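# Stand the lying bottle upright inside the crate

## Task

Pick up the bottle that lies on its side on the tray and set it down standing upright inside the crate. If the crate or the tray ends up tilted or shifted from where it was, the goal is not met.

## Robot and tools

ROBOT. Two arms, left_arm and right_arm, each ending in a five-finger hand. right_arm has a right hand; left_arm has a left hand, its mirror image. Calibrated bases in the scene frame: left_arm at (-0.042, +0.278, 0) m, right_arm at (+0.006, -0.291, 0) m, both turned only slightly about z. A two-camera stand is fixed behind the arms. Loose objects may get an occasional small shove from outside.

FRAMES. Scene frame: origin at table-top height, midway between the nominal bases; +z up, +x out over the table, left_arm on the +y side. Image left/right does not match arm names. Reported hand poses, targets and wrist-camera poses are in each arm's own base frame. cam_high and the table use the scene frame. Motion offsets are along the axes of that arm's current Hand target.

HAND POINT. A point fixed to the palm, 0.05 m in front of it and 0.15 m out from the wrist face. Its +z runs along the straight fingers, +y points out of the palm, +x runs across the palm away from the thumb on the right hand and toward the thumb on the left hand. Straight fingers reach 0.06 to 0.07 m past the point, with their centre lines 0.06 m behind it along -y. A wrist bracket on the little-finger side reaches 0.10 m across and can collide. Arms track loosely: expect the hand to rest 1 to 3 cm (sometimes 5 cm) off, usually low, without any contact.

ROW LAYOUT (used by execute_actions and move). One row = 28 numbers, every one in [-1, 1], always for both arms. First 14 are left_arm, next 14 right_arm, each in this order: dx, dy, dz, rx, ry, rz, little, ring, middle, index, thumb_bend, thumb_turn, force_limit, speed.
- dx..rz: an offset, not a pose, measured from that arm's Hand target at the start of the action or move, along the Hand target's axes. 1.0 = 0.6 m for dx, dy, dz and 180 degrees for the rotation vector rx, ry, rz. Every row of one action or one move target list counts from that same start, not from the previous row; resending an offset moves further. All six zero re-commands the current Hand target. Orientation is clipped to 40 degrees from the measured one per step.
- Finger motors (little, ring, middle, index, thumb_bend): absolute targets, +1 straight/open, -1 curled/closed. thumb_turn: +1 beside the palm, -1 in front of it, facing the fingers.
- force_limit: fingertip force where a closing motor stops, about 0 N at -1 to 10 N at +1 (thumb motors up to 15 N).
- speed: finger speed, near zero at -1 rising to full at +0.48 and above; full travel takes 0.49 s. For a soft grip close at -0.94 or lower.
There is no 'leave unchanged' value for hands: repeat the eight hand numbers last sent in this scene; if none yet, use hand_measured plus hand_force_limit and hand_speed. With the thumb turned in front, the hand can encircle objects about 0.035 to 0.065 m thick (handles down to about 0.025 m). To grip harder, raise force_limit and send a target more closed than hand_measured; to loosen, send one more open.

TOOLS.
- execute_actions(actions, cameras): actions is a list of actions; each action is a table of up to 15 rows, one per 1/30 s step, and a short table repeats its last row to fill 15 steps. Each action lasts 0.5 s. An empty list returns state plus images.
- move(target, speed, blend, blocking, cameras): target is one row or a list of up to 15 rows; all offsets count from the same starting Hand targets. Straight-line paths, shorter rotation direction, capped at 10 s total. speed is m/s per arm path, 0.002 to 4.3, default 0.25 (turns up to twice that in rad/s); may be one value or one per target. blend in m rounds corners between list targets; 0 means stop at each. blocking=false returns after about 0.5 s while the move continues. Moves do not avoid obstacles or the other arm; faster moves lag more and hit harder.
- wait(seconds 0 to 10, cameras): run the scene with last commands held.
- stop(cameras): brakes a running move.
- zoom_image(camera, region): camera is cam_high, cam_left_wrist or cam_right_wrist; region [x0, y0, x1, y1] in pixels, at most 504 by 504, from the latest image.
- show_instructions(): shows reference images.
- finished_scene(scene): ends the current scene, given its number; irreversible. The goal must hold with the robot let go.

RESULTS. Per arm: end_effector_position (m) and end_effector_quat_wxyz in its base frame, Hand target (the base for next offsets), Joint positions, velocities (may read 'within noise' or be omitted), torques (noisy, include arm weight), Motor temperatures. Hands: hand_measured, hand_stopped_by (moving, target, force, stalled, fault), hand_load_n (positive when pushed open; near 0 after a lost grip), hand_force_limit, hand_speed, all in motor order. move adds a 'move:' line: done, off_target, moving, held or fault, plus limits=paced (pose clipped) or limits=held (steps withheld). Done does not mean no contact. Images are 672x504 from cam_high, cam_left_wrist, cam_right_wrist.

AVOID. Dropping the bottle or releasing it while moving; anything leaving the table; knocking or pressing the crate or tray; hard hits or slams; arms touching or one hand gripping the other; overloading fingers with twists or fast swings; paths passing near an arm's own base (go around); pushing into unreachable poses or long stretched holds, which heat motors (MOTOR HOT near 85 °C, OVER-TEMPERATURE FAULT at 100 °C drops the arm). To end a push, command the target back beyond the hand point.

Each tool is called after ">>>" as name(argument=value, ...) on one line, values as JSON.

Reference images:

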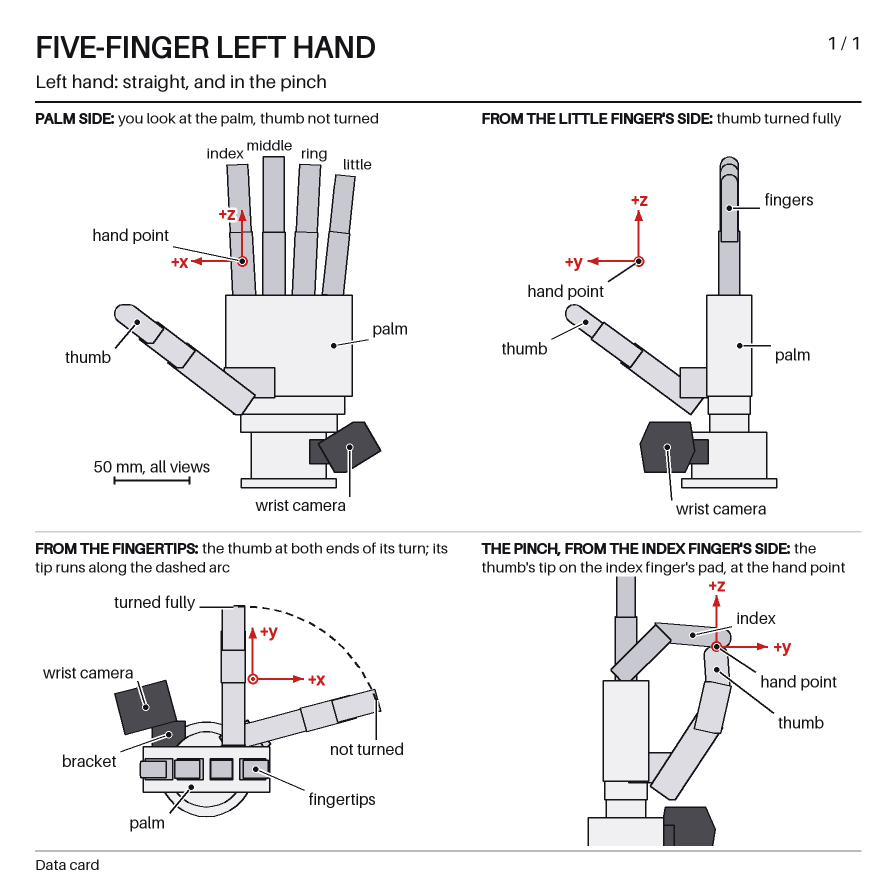

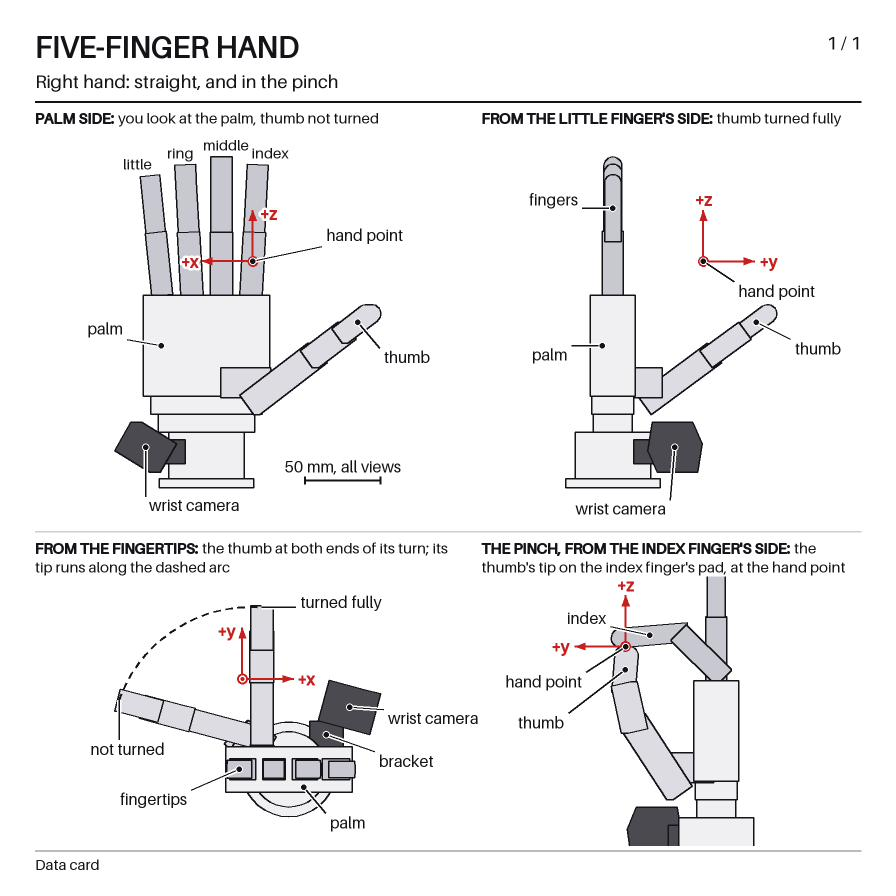

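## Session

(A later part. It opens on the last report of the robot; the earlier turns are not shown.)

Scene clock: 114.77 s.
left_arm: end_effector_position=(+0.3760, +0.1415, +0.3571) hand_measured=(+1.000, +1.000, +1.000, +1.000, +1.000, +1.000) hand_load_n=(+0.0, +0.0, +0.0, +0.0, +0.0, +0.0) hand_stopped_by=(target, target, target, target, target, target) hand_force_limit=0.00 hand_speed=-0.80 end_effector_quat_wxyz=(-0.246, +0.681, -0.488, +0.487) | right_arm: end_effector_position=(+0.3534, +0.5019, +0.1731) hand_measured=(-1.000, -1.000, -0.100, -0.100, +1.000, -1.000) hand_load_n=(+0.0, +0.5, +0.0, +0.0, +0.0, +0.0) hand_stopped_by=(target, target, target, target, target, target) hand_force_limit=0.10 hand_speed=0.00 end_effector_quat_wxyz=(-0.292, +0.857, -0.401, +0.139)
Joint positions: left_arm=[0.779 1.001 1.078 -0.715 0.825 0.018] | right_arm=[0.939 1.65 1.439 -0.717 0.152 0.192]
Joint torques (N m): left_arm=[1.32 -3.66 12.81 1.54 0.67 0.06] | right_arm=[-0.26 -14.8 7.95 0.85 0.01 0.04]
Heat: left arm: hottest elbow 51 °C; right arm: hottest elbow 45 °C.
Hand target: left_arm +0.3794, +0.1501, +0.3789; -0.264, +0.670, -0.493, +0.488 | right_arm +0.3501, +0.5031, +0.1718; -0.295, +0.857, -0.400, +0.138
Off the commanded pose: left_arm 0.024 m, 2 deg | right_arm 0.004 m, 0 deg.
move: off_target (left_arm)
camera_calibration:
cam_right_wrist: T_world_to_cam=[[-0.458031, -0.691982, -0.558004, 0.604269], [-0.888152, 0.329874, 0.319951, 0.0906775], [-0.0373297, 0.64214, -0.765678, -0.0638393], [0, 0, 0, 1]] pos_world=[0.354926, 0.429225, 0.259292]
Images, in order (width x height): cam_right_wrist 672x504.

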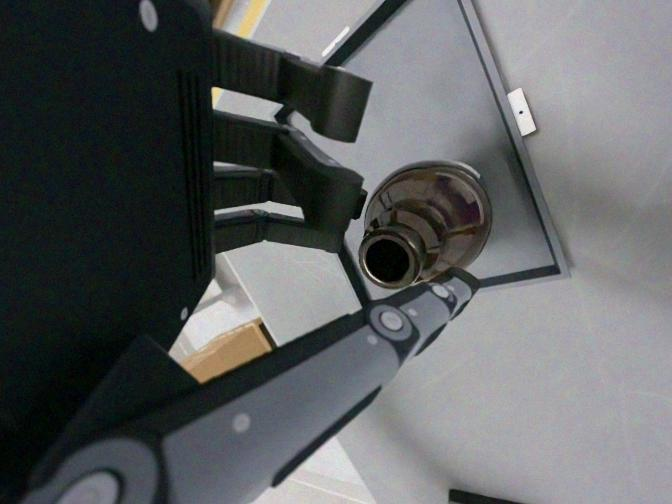

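>>> move(target=[0,0,0,0,0,0,1,1,1,1,1,1,0,-0.8,0,0,0,0,0,0,-1,-1,-0.36,-0.36,1,-1,-0.4,-0.6], cameras=[], speed=0.05)

>>> move(target=[0,0,0,0,0,0,1,1,1,1,1,1,0,-0.8,0,0,0,0,0,0,-1,-1,-0.36,-0.36,0.6,-1,0.1,-0.7], cameras=["cam_right_wrist"], speed=0.05)

>>> zoom_image(camera="cam_right_wrist", region=[300, 170, 500, 330])

Scene clock: 115.83 s.
left_arm: end_effector_position=(+0.3760, +0.1415, +0.3571) hand_measured=(+1.000, +1.000, +1.000, +1.000, +1.000, +1.000) hand_load_n=(+0.0, +0.0, +0.0, +0.0, +0.0, +0.0) hand_stopped_by=(target, target, target, target, target, target) hand_force_limit=0.00 hand_speed=-0.80 end_effector_quat_wxyz=(-0.246, +0.681, -0.488, +0.487) | right_arm: end_effector_position=(+0.3539, +0.5026, +0.1735) hand_measured=(-1.000, -1.000, -0.360, -0.360, +1.000, -1.000) hand_load_n=(+0.0, +0.0, +0.0, +0.0, +0.0, +0.0) hand_stopped_by=(target, target, target, target, target, target) hand_force_limit=-0.40 hand_speed=-0.60 end_effector_quat_wxyz=(-0.294, +0.857, -0.401, +0.140)
Joint positions: left_arm=[0.779 1.001 1.078 -0.715 0.825 0.018] | right_arm=[0.939 1.65 1.439 -0.714 0.152 0.192]
Joint torques (N m): left_arm=[1.38 -3.43 12.96 1.52 0.63 0.08] | right_arm=[-0.26 -14.56 7.94 0.77 0.01 0.03]
Heat: left arm: hottest elbow 51 °C; right arm: hottest elbow 45 °C.
Hand target: left_arm +0.3794, +0.1501, +0.3789; -0.264, +0.670, -0.493, +0.488 | right_arm +0.3501, +0.5032, +0.1718; -0.295, +0.857, -0.400, +0.138
Off the commanded pose: left_arm 0.024 m, 2 deg | right_arm 0.004 m, 0 deg.
move: off_target (left_arm)
No camera images: "cameras" was empty.

Scene clock: 116.50 s.
left_arm: end_effector_position=(+0.3760, +0.1415, +0.3571) hand_measured=(+1.000, +1.000, +1.000, +1.000, +1.000, +1.000) hand_load_n=(+0.0, +0.0, +0.0, +0.0, +0.0, -0.5) hand_stopped_by=(target, target, target, target, target, target) hand_force_limit=0.00 hand_speed=-0.80 end_effector_quat_wxyz=(-0.246, +0.681, -0.488, +0.487) | right_arm: end_effector_position=(+0.3544, +0.5033, +0.1761) hand_measured=(-1.000, -1.000, -0.360, -0.360, +0.838, -1.000) hand_load_n=(+0.0, +0.5, +4.0, +0.0, +9.5, +2.0) hand_stopped_by=(target, target, target, target, force, target) hand_force_limit=0.10 hand_speed=-0.70 end_effector_quat_wxyz=(-0.297, +0.855, -0.401, +0.140)
Joint positions: left_arm=[0.779 1.001 1.078 -0.715 0.825 0.018] | right_arm=[0.939 1.646 1.439 -0.71 0.152 0.192]
Joint torques (N m): left_arm=[1.55 -3.49 12.89 1.4 0.62 0.04] | right_arm=[-0.26 -14.51 7.87 0.66 0.02 0.04]
Heat: left arm: hottest elbow 51 °C; right arm: hottest elbow 45 °C.
Hand target: left_arm +0.3794, +0.1501, +0.3789; -0.264, +0.670, -0.493, +0.488 | right_arm +0.3501, +0.5031, +0.1720; -0.295, +0.857, -0.400, +0.138
Off the commanded pose: left_arm 0.024 m, 2 deg | right_arm 0.006 m, 0 deg.
move: off_target (left_arm)
camera_calibration:
cam_right_wrist: T_world_to_cam=[[-0.454507, -0.687138, -0.566803, 0.605134], [-0.890147, 0.327105, 0.317239, 0.0927103], [-0.0325832, 0.648725, -0.760325, -0.0683712], [0, 0, 0, 1]] pos_world=[0.355335, 0.429838, 0.261596]
Images, in order (width x height): cam_right_wrist 672x504.

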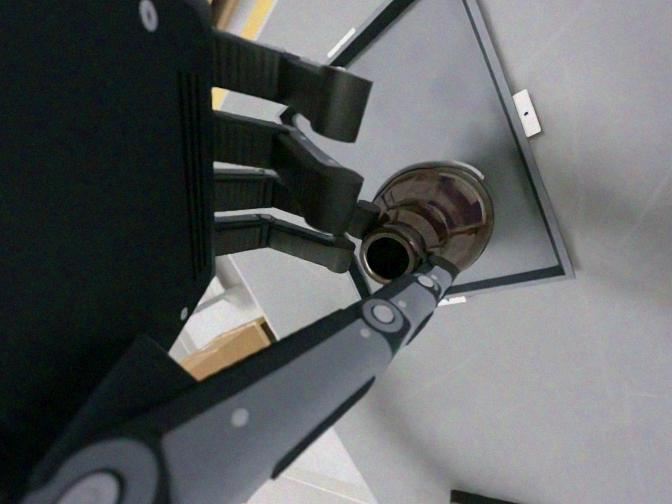

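Scaled by 2.520 from the camera's 672x504 image, which has a finer 960x720 frame.

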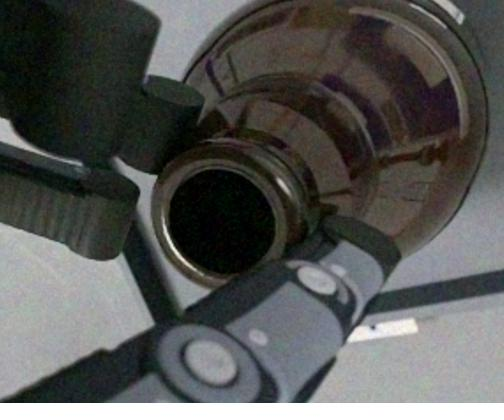

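>>> move(target=[0,0,0,0,0,0,1,1,1,1,1,1,0,-0.8,0,0,0,0,0,0,-1,-1,-0.36,-0.42,0.55,-1,0.3,-0.7], cameras=[], speed=0.05)

>>> move(target=[0,0,0,0,0,0,1,1,1,1,1,1,0,-0.8,0.0,-0.0411,-0.0525,0,0,0,-1,-1,-0.36,-0.42,0.55,-1,0.3,-0.7], cameras=["cam_right_wrist","cam_left_wrist"], speed=0.06)

>>> zoom_image(camera="cam_left_wrist", region=[90, 235, 280, 345])

Scene clock: 117.70 s.
left_arm: end_effector_position=(+0.3760, +0.1415, +0.3571) hand_measured=(+1.000, +1.000, +1.000, +1.000, +1.000, +1.000) hand_load_n=(+0.0, +0.0, +0.0, +0.0, +0.0, +0.0) hand_stopped_by=(target, target, target, target, target, target) hand_force_limit=0.00 hand_speed=-0.80 end_effector_quat_wxyz=(-0.246, +0.681, -0.488, +0.487) | right_arm: end_effector_position=(+0.3544, +0.5033, +0.1761) hand_measured=(-1.000, -1.000, -0.360, -0.420, +0.832, -1.000) hand_load_n=(+0.5, +0.0, +4.5, +0.0, +11.0, +2.5) hand_stopped_by=(target, target, target, target, force, target) hand_force_limit=0.30 hand_speed=-0.70 end_effector_quat_wxyz=(-0.297, +0.855, -0.401, +0.140)
Joint positions: left_arm=[0.779 1.001 1.078 -0.715 0.825 0.018] | right_arm=[0.939 1.646 1.439 -0.71 0.152 0.192]
Joint torques (N m): left_arm=[1.08 -4.07 12.82 1.52 0.6 0.06] | right_arm=[-0.26 -14.33 7.91 0.68 0.02 0.03]
Heat: left arm: hottest elbow 52 °C; right arm: hottest elbow 45 °C.
Hand target: left_arm +0.3794, +0.1501, +0.3789; -0.264, +0.670, -0.493, +0.488 | right_arm +0.3501, +0.5031, +0.1720; -0.295, +0.857, -0.400, +0.138
Off the commanded pose: left_arm 0.024 m, 2 deg | right_arm 0.006 m, 0 deg.
move: off_target (left_arm)
No camera images: "cameras" was empty.

Scene clock: 118.90 s.
left_arm: end_effector_position=(+0.3760, +0.1415, +0.3571) hand_measured=(+1.000, +1.000, +1.000, +1.000, +1.000, +1.000) hand_load_n=(+0.0, +0.0, +0.0, +0.0, +0.0, -0.5) hand_stopped_by=(target, target, target, target, target, target) hand_force_limit=0.00 hand_speed=-0.80 end_effector_quat_wxyz=(-0.246, +0.681, -0.488, +0.487) | right_arm: end_effector_position=(+0.3419, +0.4861, +0.1741) hand_measured=(-1.000, -1.000, -0.360, -0.420, +0.832, -1.000) hand_load_n=(+0.0, +0.0, +5.5, +0.0, +10.0, +3.0) hand_stopped_by=(target, target, target, target, force, target) hand_force_limit=0.30 hand_speed=-0.70 end_effector_quat_wxyz=(-0.264, +0.866, -0.402, +0.134)
Joint positions: left_arm=[0.779 1.001 1.078 -0.715 0.825 0.018] | right_arm=[0.939 1.634 1.441 -0.794 0.152 0.192]
Joint torques (N m): left_arm=[2.37 -3.84 12.98 1.18 0.64 0.04] | right_arm=[-0.26 -14.97 13.46 -0.02 0.01 0.05]
Heat: left arm: hottest elbow 52 °C; right arm: hottest elbow 45 °C.
Hand target: left_arm +0.3794, +0.1501, +0.3789; -0.264, +0.670, -0.493, +0.488 | right_arm +0.3501, +0.5031, +0.2118; -0.295, +0.857, -0.400, +0.138
Off the commanded pose: left_arm 0.024 m, 2 deg | right_arm 0.042 m, 4 deg.
move: off_target (left_arm, right_arm)
camera_calibration:
cam_left_wrist: T_world_to_cam=[[0.374192, 0.152856, 0.914667, -0.494547], [-0.512159, -0.788191, 0.341245, 0.188656], [0.773093, -0.596146, -0.216648, -0.0125294], [0, 0, 0, 1]] pos_world=[0.291364, 0.216822, 0.385253]
cam_right_wrist: T_world_to_cam=[[-0.476949, -0.717703, -0.507368, 0.598728], [-0.876529, 0.345753, 0.334889, 0.0710208], [-0.0649271, 0.604448, -0.793994, -0.0206777], [0, 0, 0, 1]] pos_world=[0.346472, 0.417652, 0.263574]
Images, in order (width x height): cam_left_wrist 672x504, cam_right_wrist 672x504.

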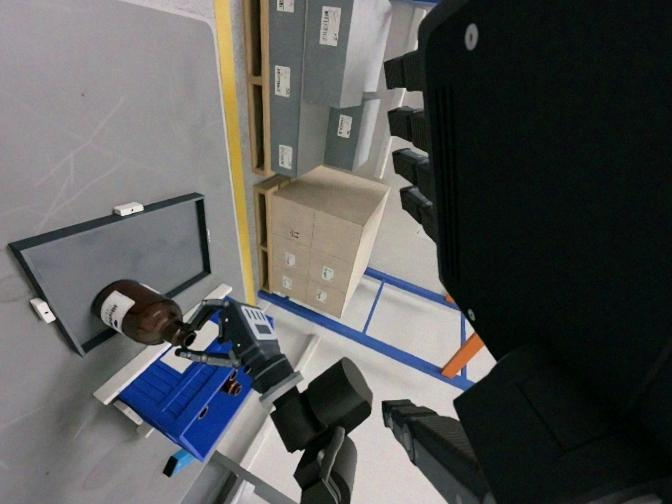

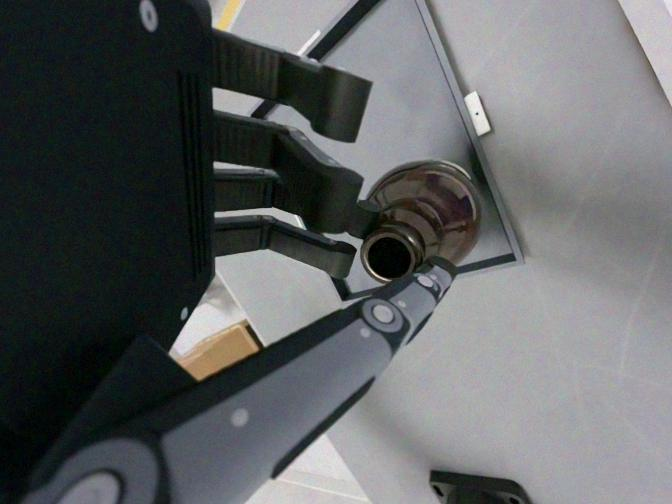

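Scaled by 2.653 from the camera's 672x504 image, which has a finer 960x720 frame.

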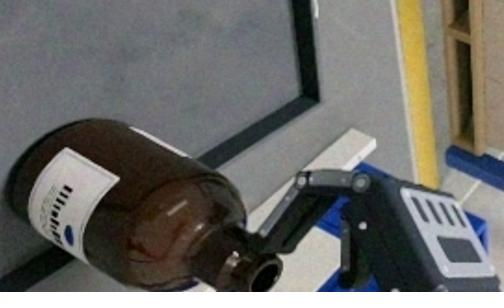

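>>> move(target=[0,0,0,0,0,0,1,1,1,1,1,1,0,-0.8,0.0,-0.0513,-0.0657,0,0,0,-1,-1,-0.36,-0.42,0.55,-1,0.3,-0.7], cameras=["cam_right_wrist","cam_left_wrist"], speed=0.06)

>>> zoom_image(camera="cam_left_wrist", region=[90, 235, 280, 345])

Scene clock: 120.73 s.
left_arm: end_effector_position=(+0.3760, +0.1415, +0.3571) hand_measured=(+1.000, +1.000, +1.000, +1.000, +1.000, +1.000) hand_load_n=(+0.0, +0.0, -0.5, +0.0, +0.0, +0.0) hand_stopped_by=(target, target, target, target, target, target) hand_force_limit=0.00 hand_speed=-0.80 end_effector_quat_wxyz=(-0.246, +0.681, -0.488, +0.487) | right_arm: end_effector_position=(+0.3394, +0.4829, +0.2088) hand_measured=(-1.000, -1.000, -0.360, -0.420, +0.832, -1.000) hand_load_n=(+0.0, +0.0, +8.5, +0.0, +9.0, +2.0) hand_stopped_by=(target, target, target, target, force, target) hand_force_limit=0.30 hand_speed=-0.70 end_effector_quat_wxyz=(-0.248, +0.871, -0.403, +0.130)
Joint positions: left_arm=[0.779 1.001 1.078 -0.715 0.825 0.018] | right_arm=[0.939 1.633 1.54 -0.929 0.152 0.192]
Joint torques (N m): left_arm=[2.02 -3.37 12.78 1.54 0.7 0.08] | right_arm=[-0.32 -16.03 14.9 0.23 0.04 0.03]
Heat: left arm: hottest elbow 52 °C; right arm: hottest elbow 45 °C.
Hand target: left_arm +0.3794, +0.1501, +0.3789; -0.264, +0.670, -0.493, +0.488 | right_arm +0.3500, +0.5030, +0.2617; -0.295, +0.857, -0.400, +0.138
Off the commanded pose: left_arm 0.024 m, 2 deg | right_arm 0.058 m, 6 deg.
move: off_target (left_arm, right_arm)
camera_calibration:
cam_left_wrist: T_world_to_cam=[[0.374192, 0.152856, 0.914667, -0.494547], [-0.512159, -0.788191, 0.341245, 0.188656], [0.773093, -0.596146, -0.216648, -0.0125294], [0, 0, 0, 1]] pos_world=[0.291364, 0.216822, 0.385253]
cam_right_wrist: T_world_to_cam=[[-0.487002, -0.731507, -0.477207, 0.616616], [-0.869565, 0.354944, 0.343324, 0.0497305], [-0.0817617, 0.582162, -0.808951, 0.0281674], [0, 0, 0, 1]] pos_world=[0.34584, 0.417009, 0.299966]
Images, in order (width x height): cam_left_wrist 672x504, cam_right_wrist 672x504.

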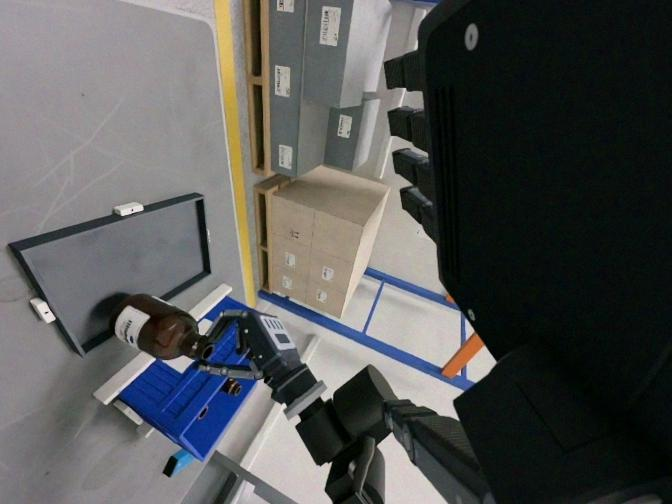

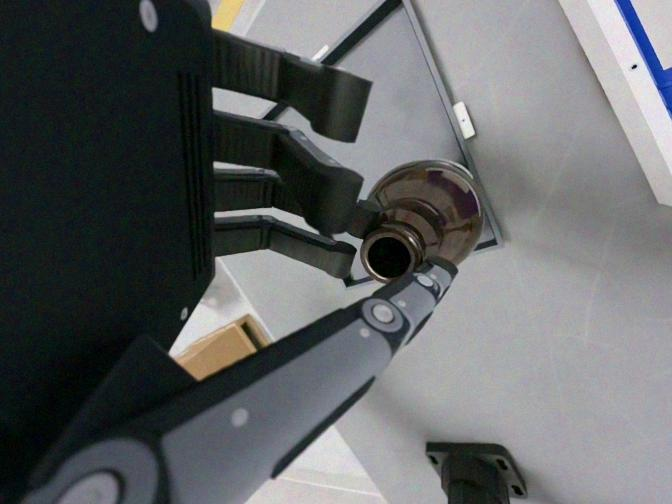

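Scaled by 2.653 from the camera's 672x504 image, which has a finer 960x720 frame.

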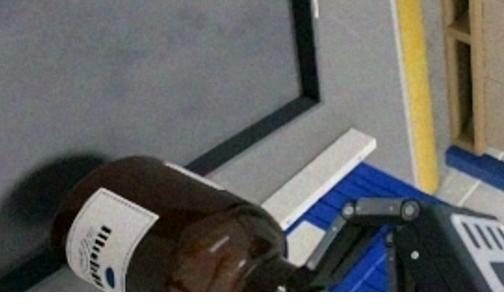

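>>> move(target=[0,0,0,0,0,0,1,1,1,1,1,1,0,-0.8,0.0,-0.1828,-0.2338,0.033,0,0,-1,-1,-0.36,-0.42,0.55,-1,0.3,-0.7], cameras=["cam_right_wrist","cam_left_wrist","cam_high"], speed=0.1)

Scene clock: 123.83 s.
left_arm: end_effector_position=(+0.3760, +0.1415, +0.3571) hand_measured=(+1.000, +1.000, +1.000, +1.000, +1.000, +1.000) hand_load_n=(+0.0, +0.0, +0.0, +0.0, +0.0, +0.0) hand_stopped_by=(target, target, target, target, target, target) hand_force_limit=0.00 hand_speed=-0.80 end_effector_quat_wxyz=(-0.246, +0.681, -0.488, +0.487) | right_arm: end_effector_position=(+0.3516, +0.4924, +0.3970) hand_measured=(-1.000, -1.000, -0.360, -0.420, +0.832, -1.000) hand_load_n=(+0.0, +0.0, +9.5, +0.0, +9.0, +1.5) hand_stopped_by=(target, target, target, target, force, target) hand_force_limit=0.30 hand_speed=-0.70 end_effector_quat_wxyz=(-0.301, +0.851, -0.403, +0.151)
Joint positions: left_arm=[0.779 1.001 1.078 -0.715 0.825 0.018] | right_arm=[0.939 1.661 2.043 -1.286 0.173 0.192]
Joint torques (N m): left_arm=[2.43 -3.6 13.01 1.58 0.6 0.02] | right_arm=[0.26 -14.51 14.61 0.44 0.21 -0.04]
Heat: left arm: hottest elbow 52 °C; right arm: hottest elbow 46 °C.
Hand target: left_arm +0.3794, +0.1501, +0.3789; -0.264, +0.670, -0.493, +0.488 | right_arm +0.3499, +0.5031, +0.4398; -0.339, +0.840, -0.392, +0.158
Off the commanded pose: left_arm 0.024 m, 2 deg | right_arm 0.044 m, 5 deg.
move: off_target (left_arm, right_arm)
camera_calibration:
cam_left_wrist: T_world_to_cam=[[0.374192, 0.152856, 0.914667, -0.494547], [-0.512159, -0.788191, 0.341245, 0.188656], [0.773093, -0.596146, -0.216648, -0.0125294], [0, 0, 0, 1]] pos_world=[0.291364, 0.216822, 0.385253]
cam_right_wrist: T_world_to_cam=[[-0.451211, -0.680717, -0.577089, 0.72132], [-0.892381, 0.338337, 0.298637, 0.0263676], [-0.00803656, 0.649732, -0.760121, 0.0973414], [0, 0, 0, 1]] pos_world=[0.34978, 0.418848, 0.482383]

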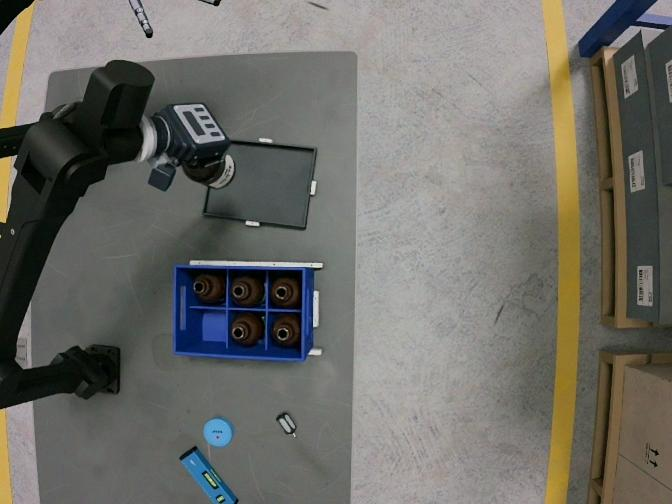

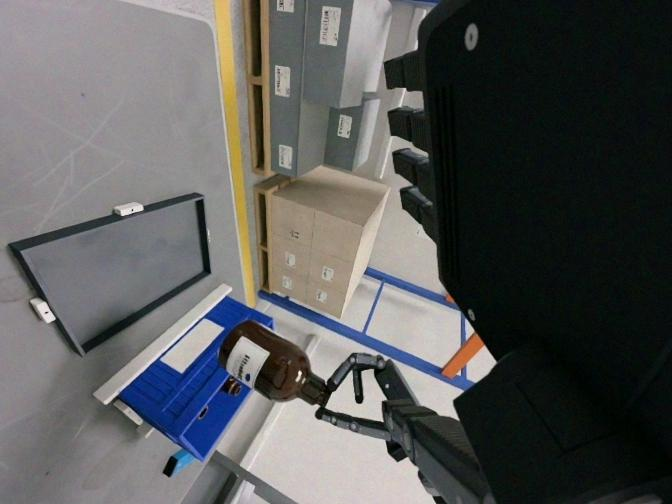

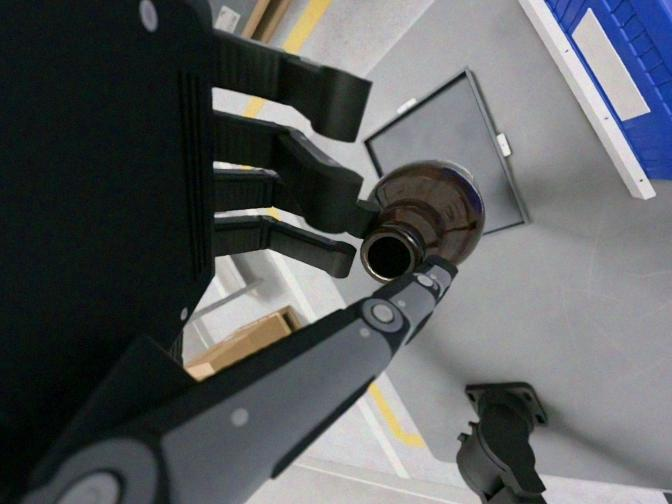

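>>> move(target=[0,0,0,0,0,0,1,1,1,1,1,1,0,-0.8,0.4028,0.2552,-0.2693,0,0,0,-1,-1,-0.36,-0.42,0.55,-1,0.3,-0.7], cameras=["cam_right_wrist","cam_left_wrist","cam_high"], speed=0.12)

>>> zoom_image(camera="cam_high", region=[130, 240, 330, 390])

Scene clock: 127.77 s.
left_arm: end_effector_position=(+0.3760, +0.1415, +0.3571) hand_measured=(+1.000, +1.000, +1.000, +1.000, +1.000, +1.000) hand_load_n=(+0.0, +0.0, +0.0, +0.0, +0.5, +0.0) hand_stopped_by=(target, target, target, target, target, target) hand_force_limit=0.00 hand_speed=-0.80 end_effector_quat_wxyz=(-0.246, +0.681, -0.488, +0.487) | right_arm: end_effector_position=(+0.3375, +0.1817, +0.4447) hand_measured=(-1.000, -1.000, -0.360, -0.420, +0.832, -1.000) hand_load_n=(+0.5, +0.0, +9.0, +0.0, +9.0, +2.0) hand_stopped_by=(target, target, target, target, force, target) hand_force_limit=0.30 hand_speed=-0.70 end_effector_quat_wxyz=(-0.335, +0.843, -0.393, +0.151)
Joint positions: left_arm=[0.779 1.001 1.078 -0.715 0.825 0.018] | right_arm=[0.331 1.132 1.625 -1.348 -0.257 -0.27]
Joint torques (N m): left_arm=[1.85 -4.37 12.82 1.48 0.58 0.1] | right_arm=[-1.61 -6.95 8.2 0.51 -0.35 -0.08]
Heat: left arm: hottest elbow 52 °C; right arm: hottest elbow 46 °C.
Hand target: left_arm +0.3794, +0.1501, +0.3789; -0.264, +0.670, -0.493, +0.488 | right_arm +0.3348, +0.1750, +0.4499; -0.339, +0.840, -0.392, +0.158
Off the commanded pose: left_arm 0.024 m, 2 deg | right_arm 0.009 m, 1 deg.
move: off_target (left_arm)
camera_calibration:
cam_left_wrist: T_world_to_cam=[[0.374192, 0.152856, 0.914667, -0.494547], [-0.512159, -0.788191, 0.341245, 0.188656], [0.773093, -0.596146, -0.216648, -0.0125294], [0, 0, 0, 1]] pos_world=[0.291364, 0.216822, 0.385253]
cam_right_wrist: T_world_to_cam=[[-0.41591, -0.652359, -0.633599, 0.539099], [-0.909394, 0.301883, 0.286127, 0.122611], [0.00461525, 0.695194, -0.718807, 0.304438], [0, 0, 0, 1]] pos_world=[0.334313, 0.103028, 0.525322]

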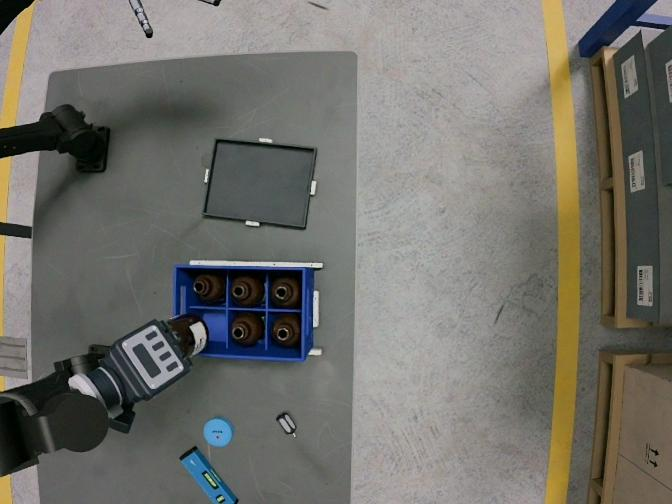

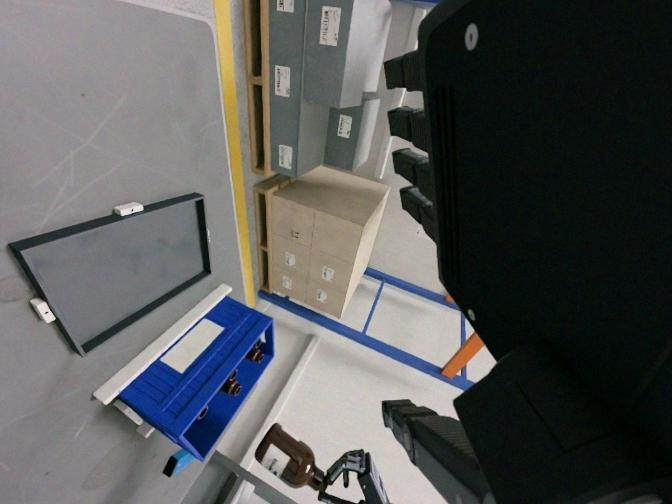

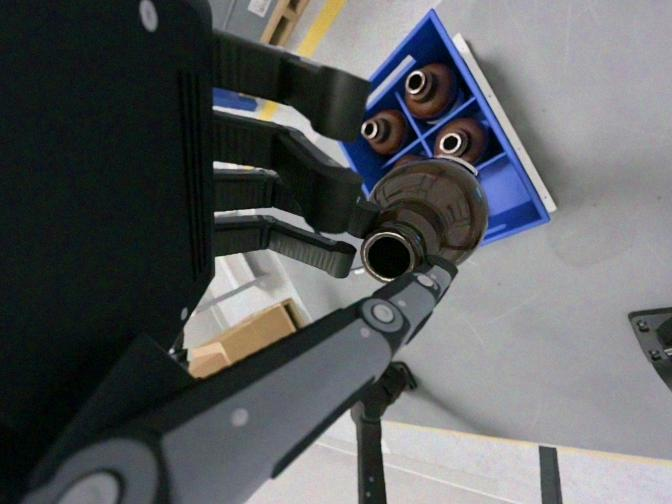

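Scaled by 2.520 from the camera's 672x504 image, which has a finer 960x720 frame.

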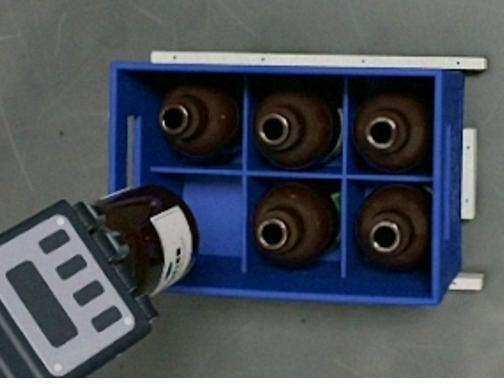

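>>> zoom_image(camera="cam_right_wrist", region=[330, 0, 580, 300])

Scaled by 1.680 from the camera's 672x504 image, which has a finer 960x720 frame.

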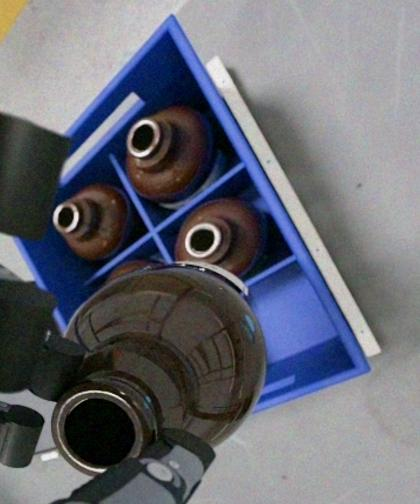

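>>> move(target=[0,0,0,0,0,0,1,1,1,1,1,1,0,-0.8,-0.0102,0.0803,0.0868,-0.033,0,0,-1,-1,-0.36,-0.42,0.55,-1,0.3,-0.7], cameras=["cam_right_wrist","cam_high"], speed=0.08)

>>> zoom_image(camera="cam_high", region=[130, 240, 330, 390])

>>> zoom_image(camera="cam_right_wrist", region=[330, 0, 580, 300])

Scene clock: 131.73 s.
left_arm: end_effector_position=(+0.3760, +0.1415, +0.3571) hand_measured=(+1.000, +1.000, +1.000, +1.000, +1.000, +1.000) hand_load_n=(+0.0, +0.0, +0.0, +0.0, +0.0, +0.0) hand_stopped_by=(target, target, target, target, target, target) hand_force_limit=0.00 hand_speed=-0.80 end_effector_quat_wxyz=(-0.246, +0.681, -0.488, +0.487) | right_arm: end_effector_position=(+0.3353, +0.1762, +0.3708) hand_measured=(-1.000, -1.000, -0.360, -0.420, +0.832, -1.000) hand_load_n=(+0.0, +0.0, +8.5, +0.0, +9.0, +2.0) hand_stopped_by=(target, target, target, target, force, target) hand_force_limit=0.30 hand_speed=-0.70 end_effector_quat_wxyz=(-0.283, +0.858, -0.409, +0.128)
Joint positions: left_arm=[0.779 1.001 1.078 -0.715 0.825 0.018] | right_arm=[0.344 1.126 1.452 -1.296 -0.208 -0.273]
Joint torques (N m): left_arm=[1.96 -4.01 12.92 1.47 0.66 0.03] | right_arm=[0.67 -7.36 8.57 0.98 -0.13 0.02]
Heat: left arm: hottest elbow 52 °C; right arm: hottest elbow 46 °C.
Hand target: left_arm +0.3794, +0.1501, +0.3789; -0.264, +0.670, -0.493, +0.488 | right_arm +0.3319, +0.1807, +0.3789; -0.295, +0.857, -0.400, +0.138
Off the commanded pose: left_arm 0.024 m, 2 deg | right_arm 0.010 m, 2 deg.
move: off_target (left_arm)
camera_calibration:
cam_right_wrist: T_world_to_cam=[[-0.481886, -0.690419, -0.539543, 0.48174], [-0.874446, 0.339606, 0.346428, 0.102655], [-0.0559488, 0.63874, -0.767385, 0.303436], [0, 0, 0, 1]] pos_world=[0.338887, 0.103924, 0.457209]
Images, in order (width x height): cam_high 672x504, cam_right_wrist 672x504.

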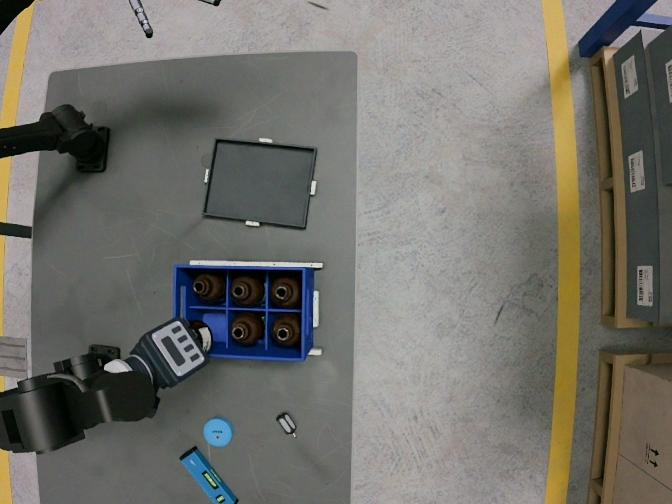

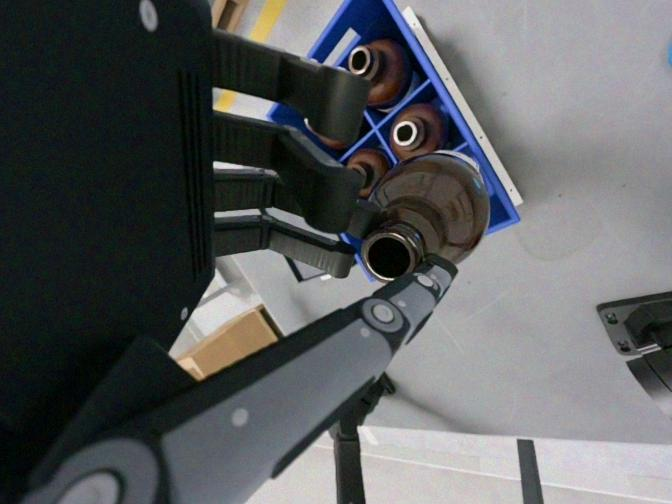

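Scaled by 2.520 from the camera's 672x504 image, which has a finer 960x720 frame.

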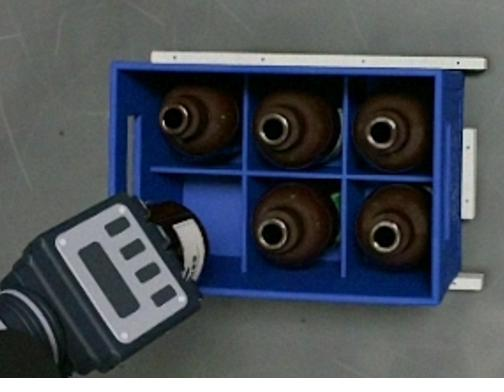

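Scaled by 1.680 from the camera's 672x504 image, which has a finer 960x720 frame.

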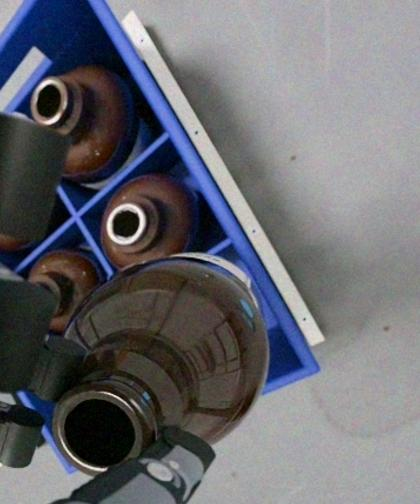

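>>> zoom_image(camera="cam_high", region=[165, 290, 255, 370])

Scaled by 5.600 from the camera's 672x504 image, which has a finer 960x720 frame.

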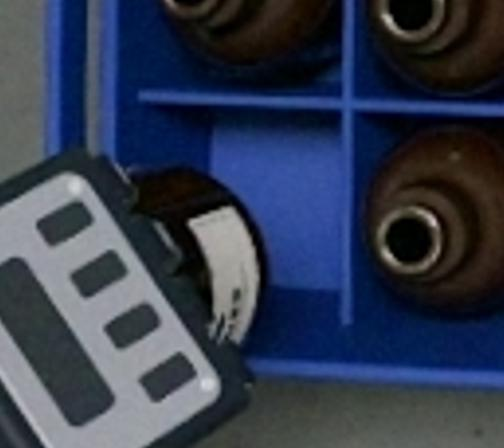

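>>> move(target=[0,0,0,0,0,0,1,1,1,1,1,1,0,-0.8,-0.0163,0.0113,0.0167,0.012,0,0,-1,-1,-0.36,-0.42,0.55,-1,0.3,-0.7], cameras=["cam_right_wrist","cam_high"], speed=0.05)

>>> zoom_image(camera="cam_high", region=[165, 290, 255, 370])

>>> zoom_image(camera="cam_right_wrist", region=[330, 0, 580, 300])

Scene clock: 136.10 s.
left_arm: end_effector_position=(+0.3760, +0.1415, +0.3571) hand_measured=(+1.000, +1.000, +1.000, +1.000, +1.000, +1.000) hand_load_n=(+0.0, -0.5, +0.0, +0.0, +0.0, -0.5) hand_stopped_by=(target, target, target, target, target, target) hand_force_limit=0.00 hand_speed=-0.80 end_effector_quat_wxyz=(-0.246, +0.681, -0.488, +0.487) | right_arm: end_effector_position=(+0.3297, +0.1832, +0.3587) hand_measured=(-1.000, -1.000, -0.360, -0.420, +0.832, -1.000) hand_load_n=(+0.0, +0.0, +8.5, +0.0, +9.0, +2.0) hand_stopped_by=(target, target, target, target, force, target) hand_force_limit=0.30 hand_speed=-0.70 end_effector_quat_wxyz=(-0.298, +0.855, -0.401, +0.138)
Joint positions: left_arm=[0.779 1.001 1.078 -0.715 0.825 0.018] | right_arm=[0.367 1.084 1.378 -1.224 -0.203 -0.26]
Joint torques (N m): left_arm=[1.67 -4.01 12.96 1.58 0.6 0.05] | right_arm=[0.62 -7.18 8.66 1.03 -0.13 0.15]
Heat: left arm: hottest elbow 52 °C; right arm: hottest elbow 46 °C.
Hand target: left_arm +0.3794, +0.1501, +0.3789; -0.264, +0.670, -0.493, +0.488 | right_arm +0.3263, +0.1886, +0.3669; -0.311, +0.851, -0.397, +0.145
Off the commanded pose: left_arm 0.024 m, 2 deg | right_arm 0.010 m, 2 deg.
move: off_target (left_arm)
camera_calibration:
cam_right_wrist: T_world_to_cam=[[-0.455868, -0.685805, -0.567323, 0.477854], [-0.889316, 0.325144, 0.321555, 0.116034], [-0.0360625, 0.651117, -0.75812, 0.277284], [0, 0, 0, 1]] pos_world=[0.331029, 0.109442, 0.444001]
Images, in order (width x height): cam_high 672x504, cam_right_wrist 672x504.

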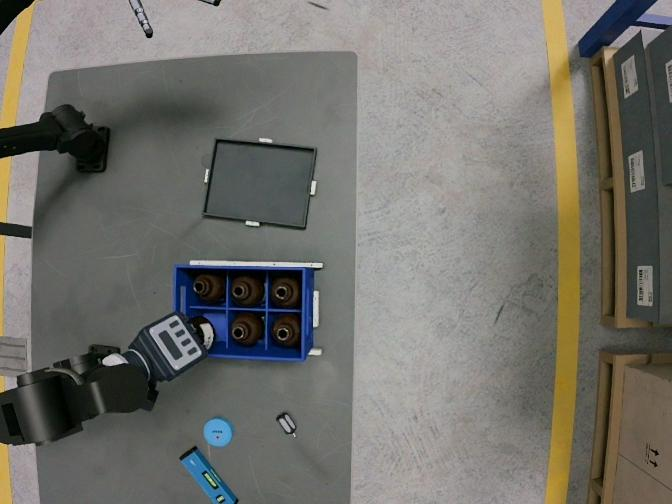

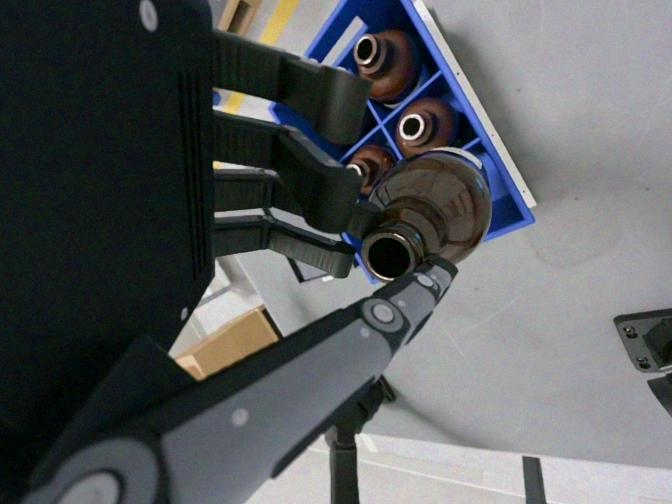

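Scaled by 5.600 from the camera's 672x504 image, which has a finer 960x720 frame.

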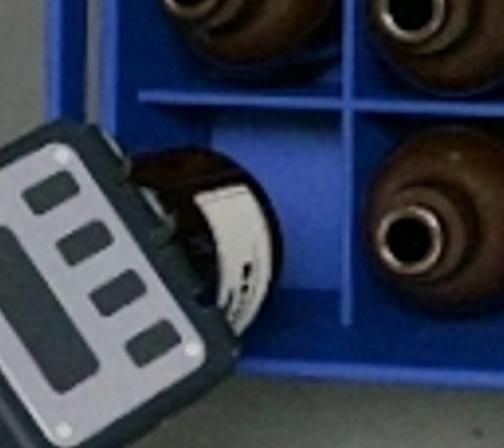

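Scaled by 1.680 from the camera's 672x504 image, which has a finer 960x720 frame.

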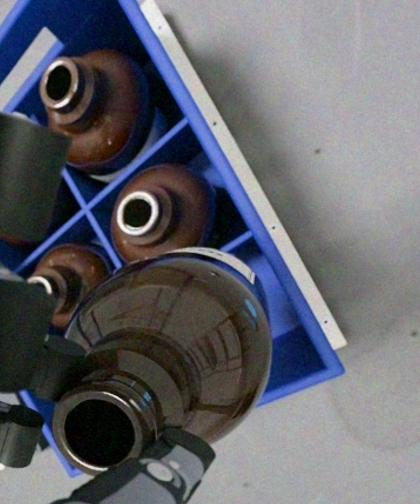

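>>> move(target=[0,0,0,0,0,0,1,1,1,1,1,1,0,-0.8,-0.0087,0.0175,0.0288,0,0,0,-1,-1,-0.36,-0.42,0.55,-1,0.3,-0.7], cameras=["cam_right_wrist","cam_high"], speed=0.05)

>>> zoom_image(camera="cam_high", region=[165, 290, 255, 370])

>>> zoom_image(camera="cam_right_wrist", region=[330, 0, 580, 300])

Scene clock: 137.87 s.
left_arm: end_effector_position=(+0.3760, +0.1415, +0.3571) hand_measured=(+1.000, +1.000, +1.000, +1.000, +1.000, +1.000) hand_load_n=(+0.0, +0.0, +0.0, +0.0, +0.0, +0.0) hand_stopped_by=(target, target, target, target, target, target) hand_force_limit=0.00 hand_speed=-0.80 end_effector_quat_wxyz=(-0.246, +0.681, -0.488, +0.487) | right_arm: end_effector_position=(+0.3283, +0.1889, +0.3385) hand_measured=(-1.000, -1.000, -0.360, -0.420, +0.832, -1.000) hand_load_n=(+0.5, +0.0, +8.5, +0.0, +9.0, +1.5) hand_stopped_by=(target, target, target, target, force, target) hand_force_limit=0.30 hand_speed=-0.70 end_effector_quat_wxyz=(-0.297, +0.855, -0.401, +0.138)
Joint positions: left_arm=[0.779 1.001 1.078 -0.715 0.825 0.018] | right_arm=[0.386 1.071 1.314 -1.17 -0.191 -0.244]
Joint torques (N m): left_arm=[1.61 -3.6 12.9 1.63 0.58 0.01] | right_arm=[0.56 -6.83 8.76 1.07 -0.13 0.15]
Heat: left arm: hottest elbow 52 °C; right arm: hottest elbow 46 °C.
Hand target: left_arm +0.3794, +0.1501, +0.3789; -0.264, +0.670, -0.493, +0.488 | right_arm +0.3254, +0.1947, +0.3469; -0.311, +0.851, -0.397, +0.145
Off the commanded pose: left_arm 0.024 m, 2 deg | right_arm 0.011 m, 2 deg.
move: off_target (left_arm, right_arm)
camera_calibration:
cam_right_wrist: T_world_to_cam=[[-0.456311, -0.685947, -0.566795, 0.46974], [-0.889097, 0.325809, 0.321488, 0.119247], [-0.0358564, 0.650635, -0.758544, 0.258245], [0, 0, 0, 1]] pos_world=[0.329629, 0.115342, 0.423801]
Images, in order (width x height): cam_high 672x504, cam_right_wrist 672x504.

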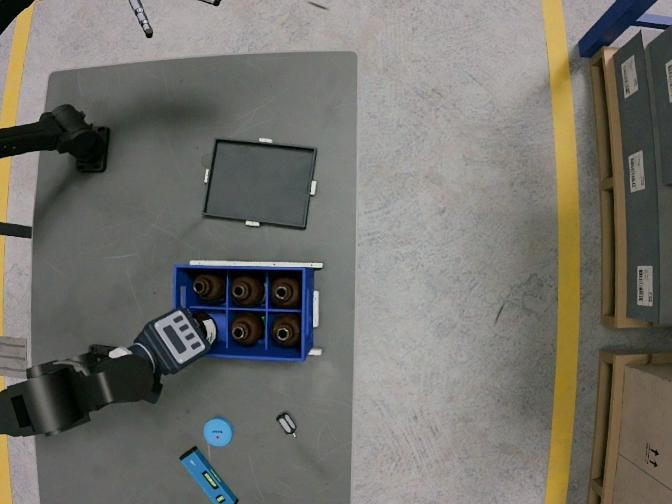

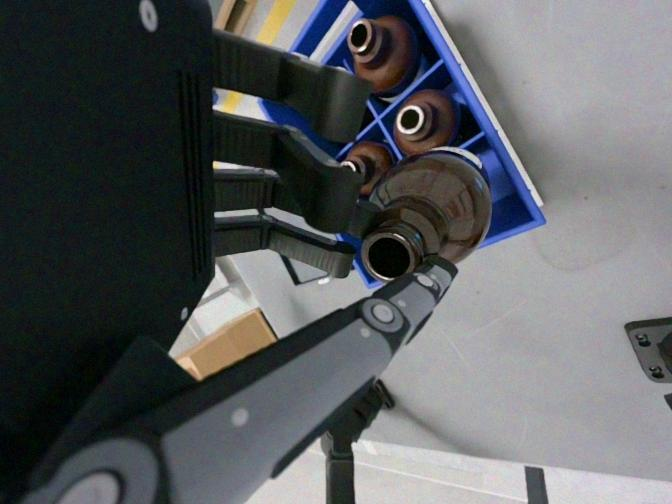

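Scaled by 5.600 from the camera's 672x504 image, which has a finer 960x720 frame.

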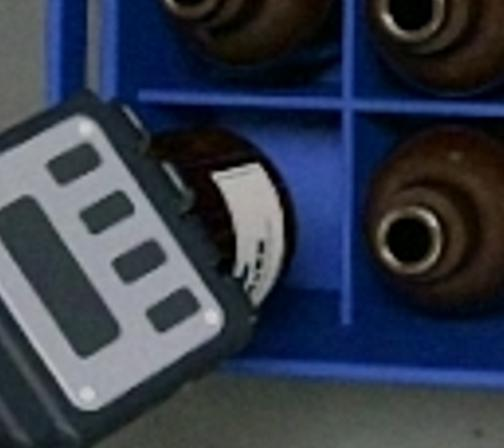

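Scaled by 1.680 from the camera's 672x504 image, which has a finer 960x720 frame.

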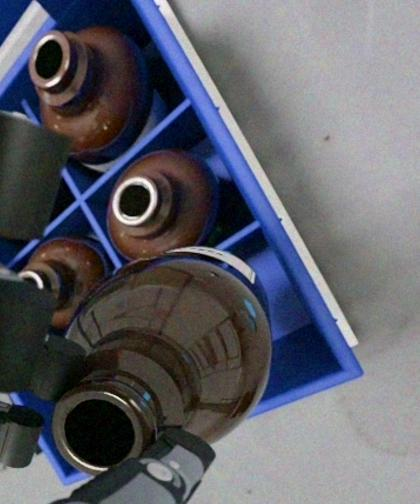

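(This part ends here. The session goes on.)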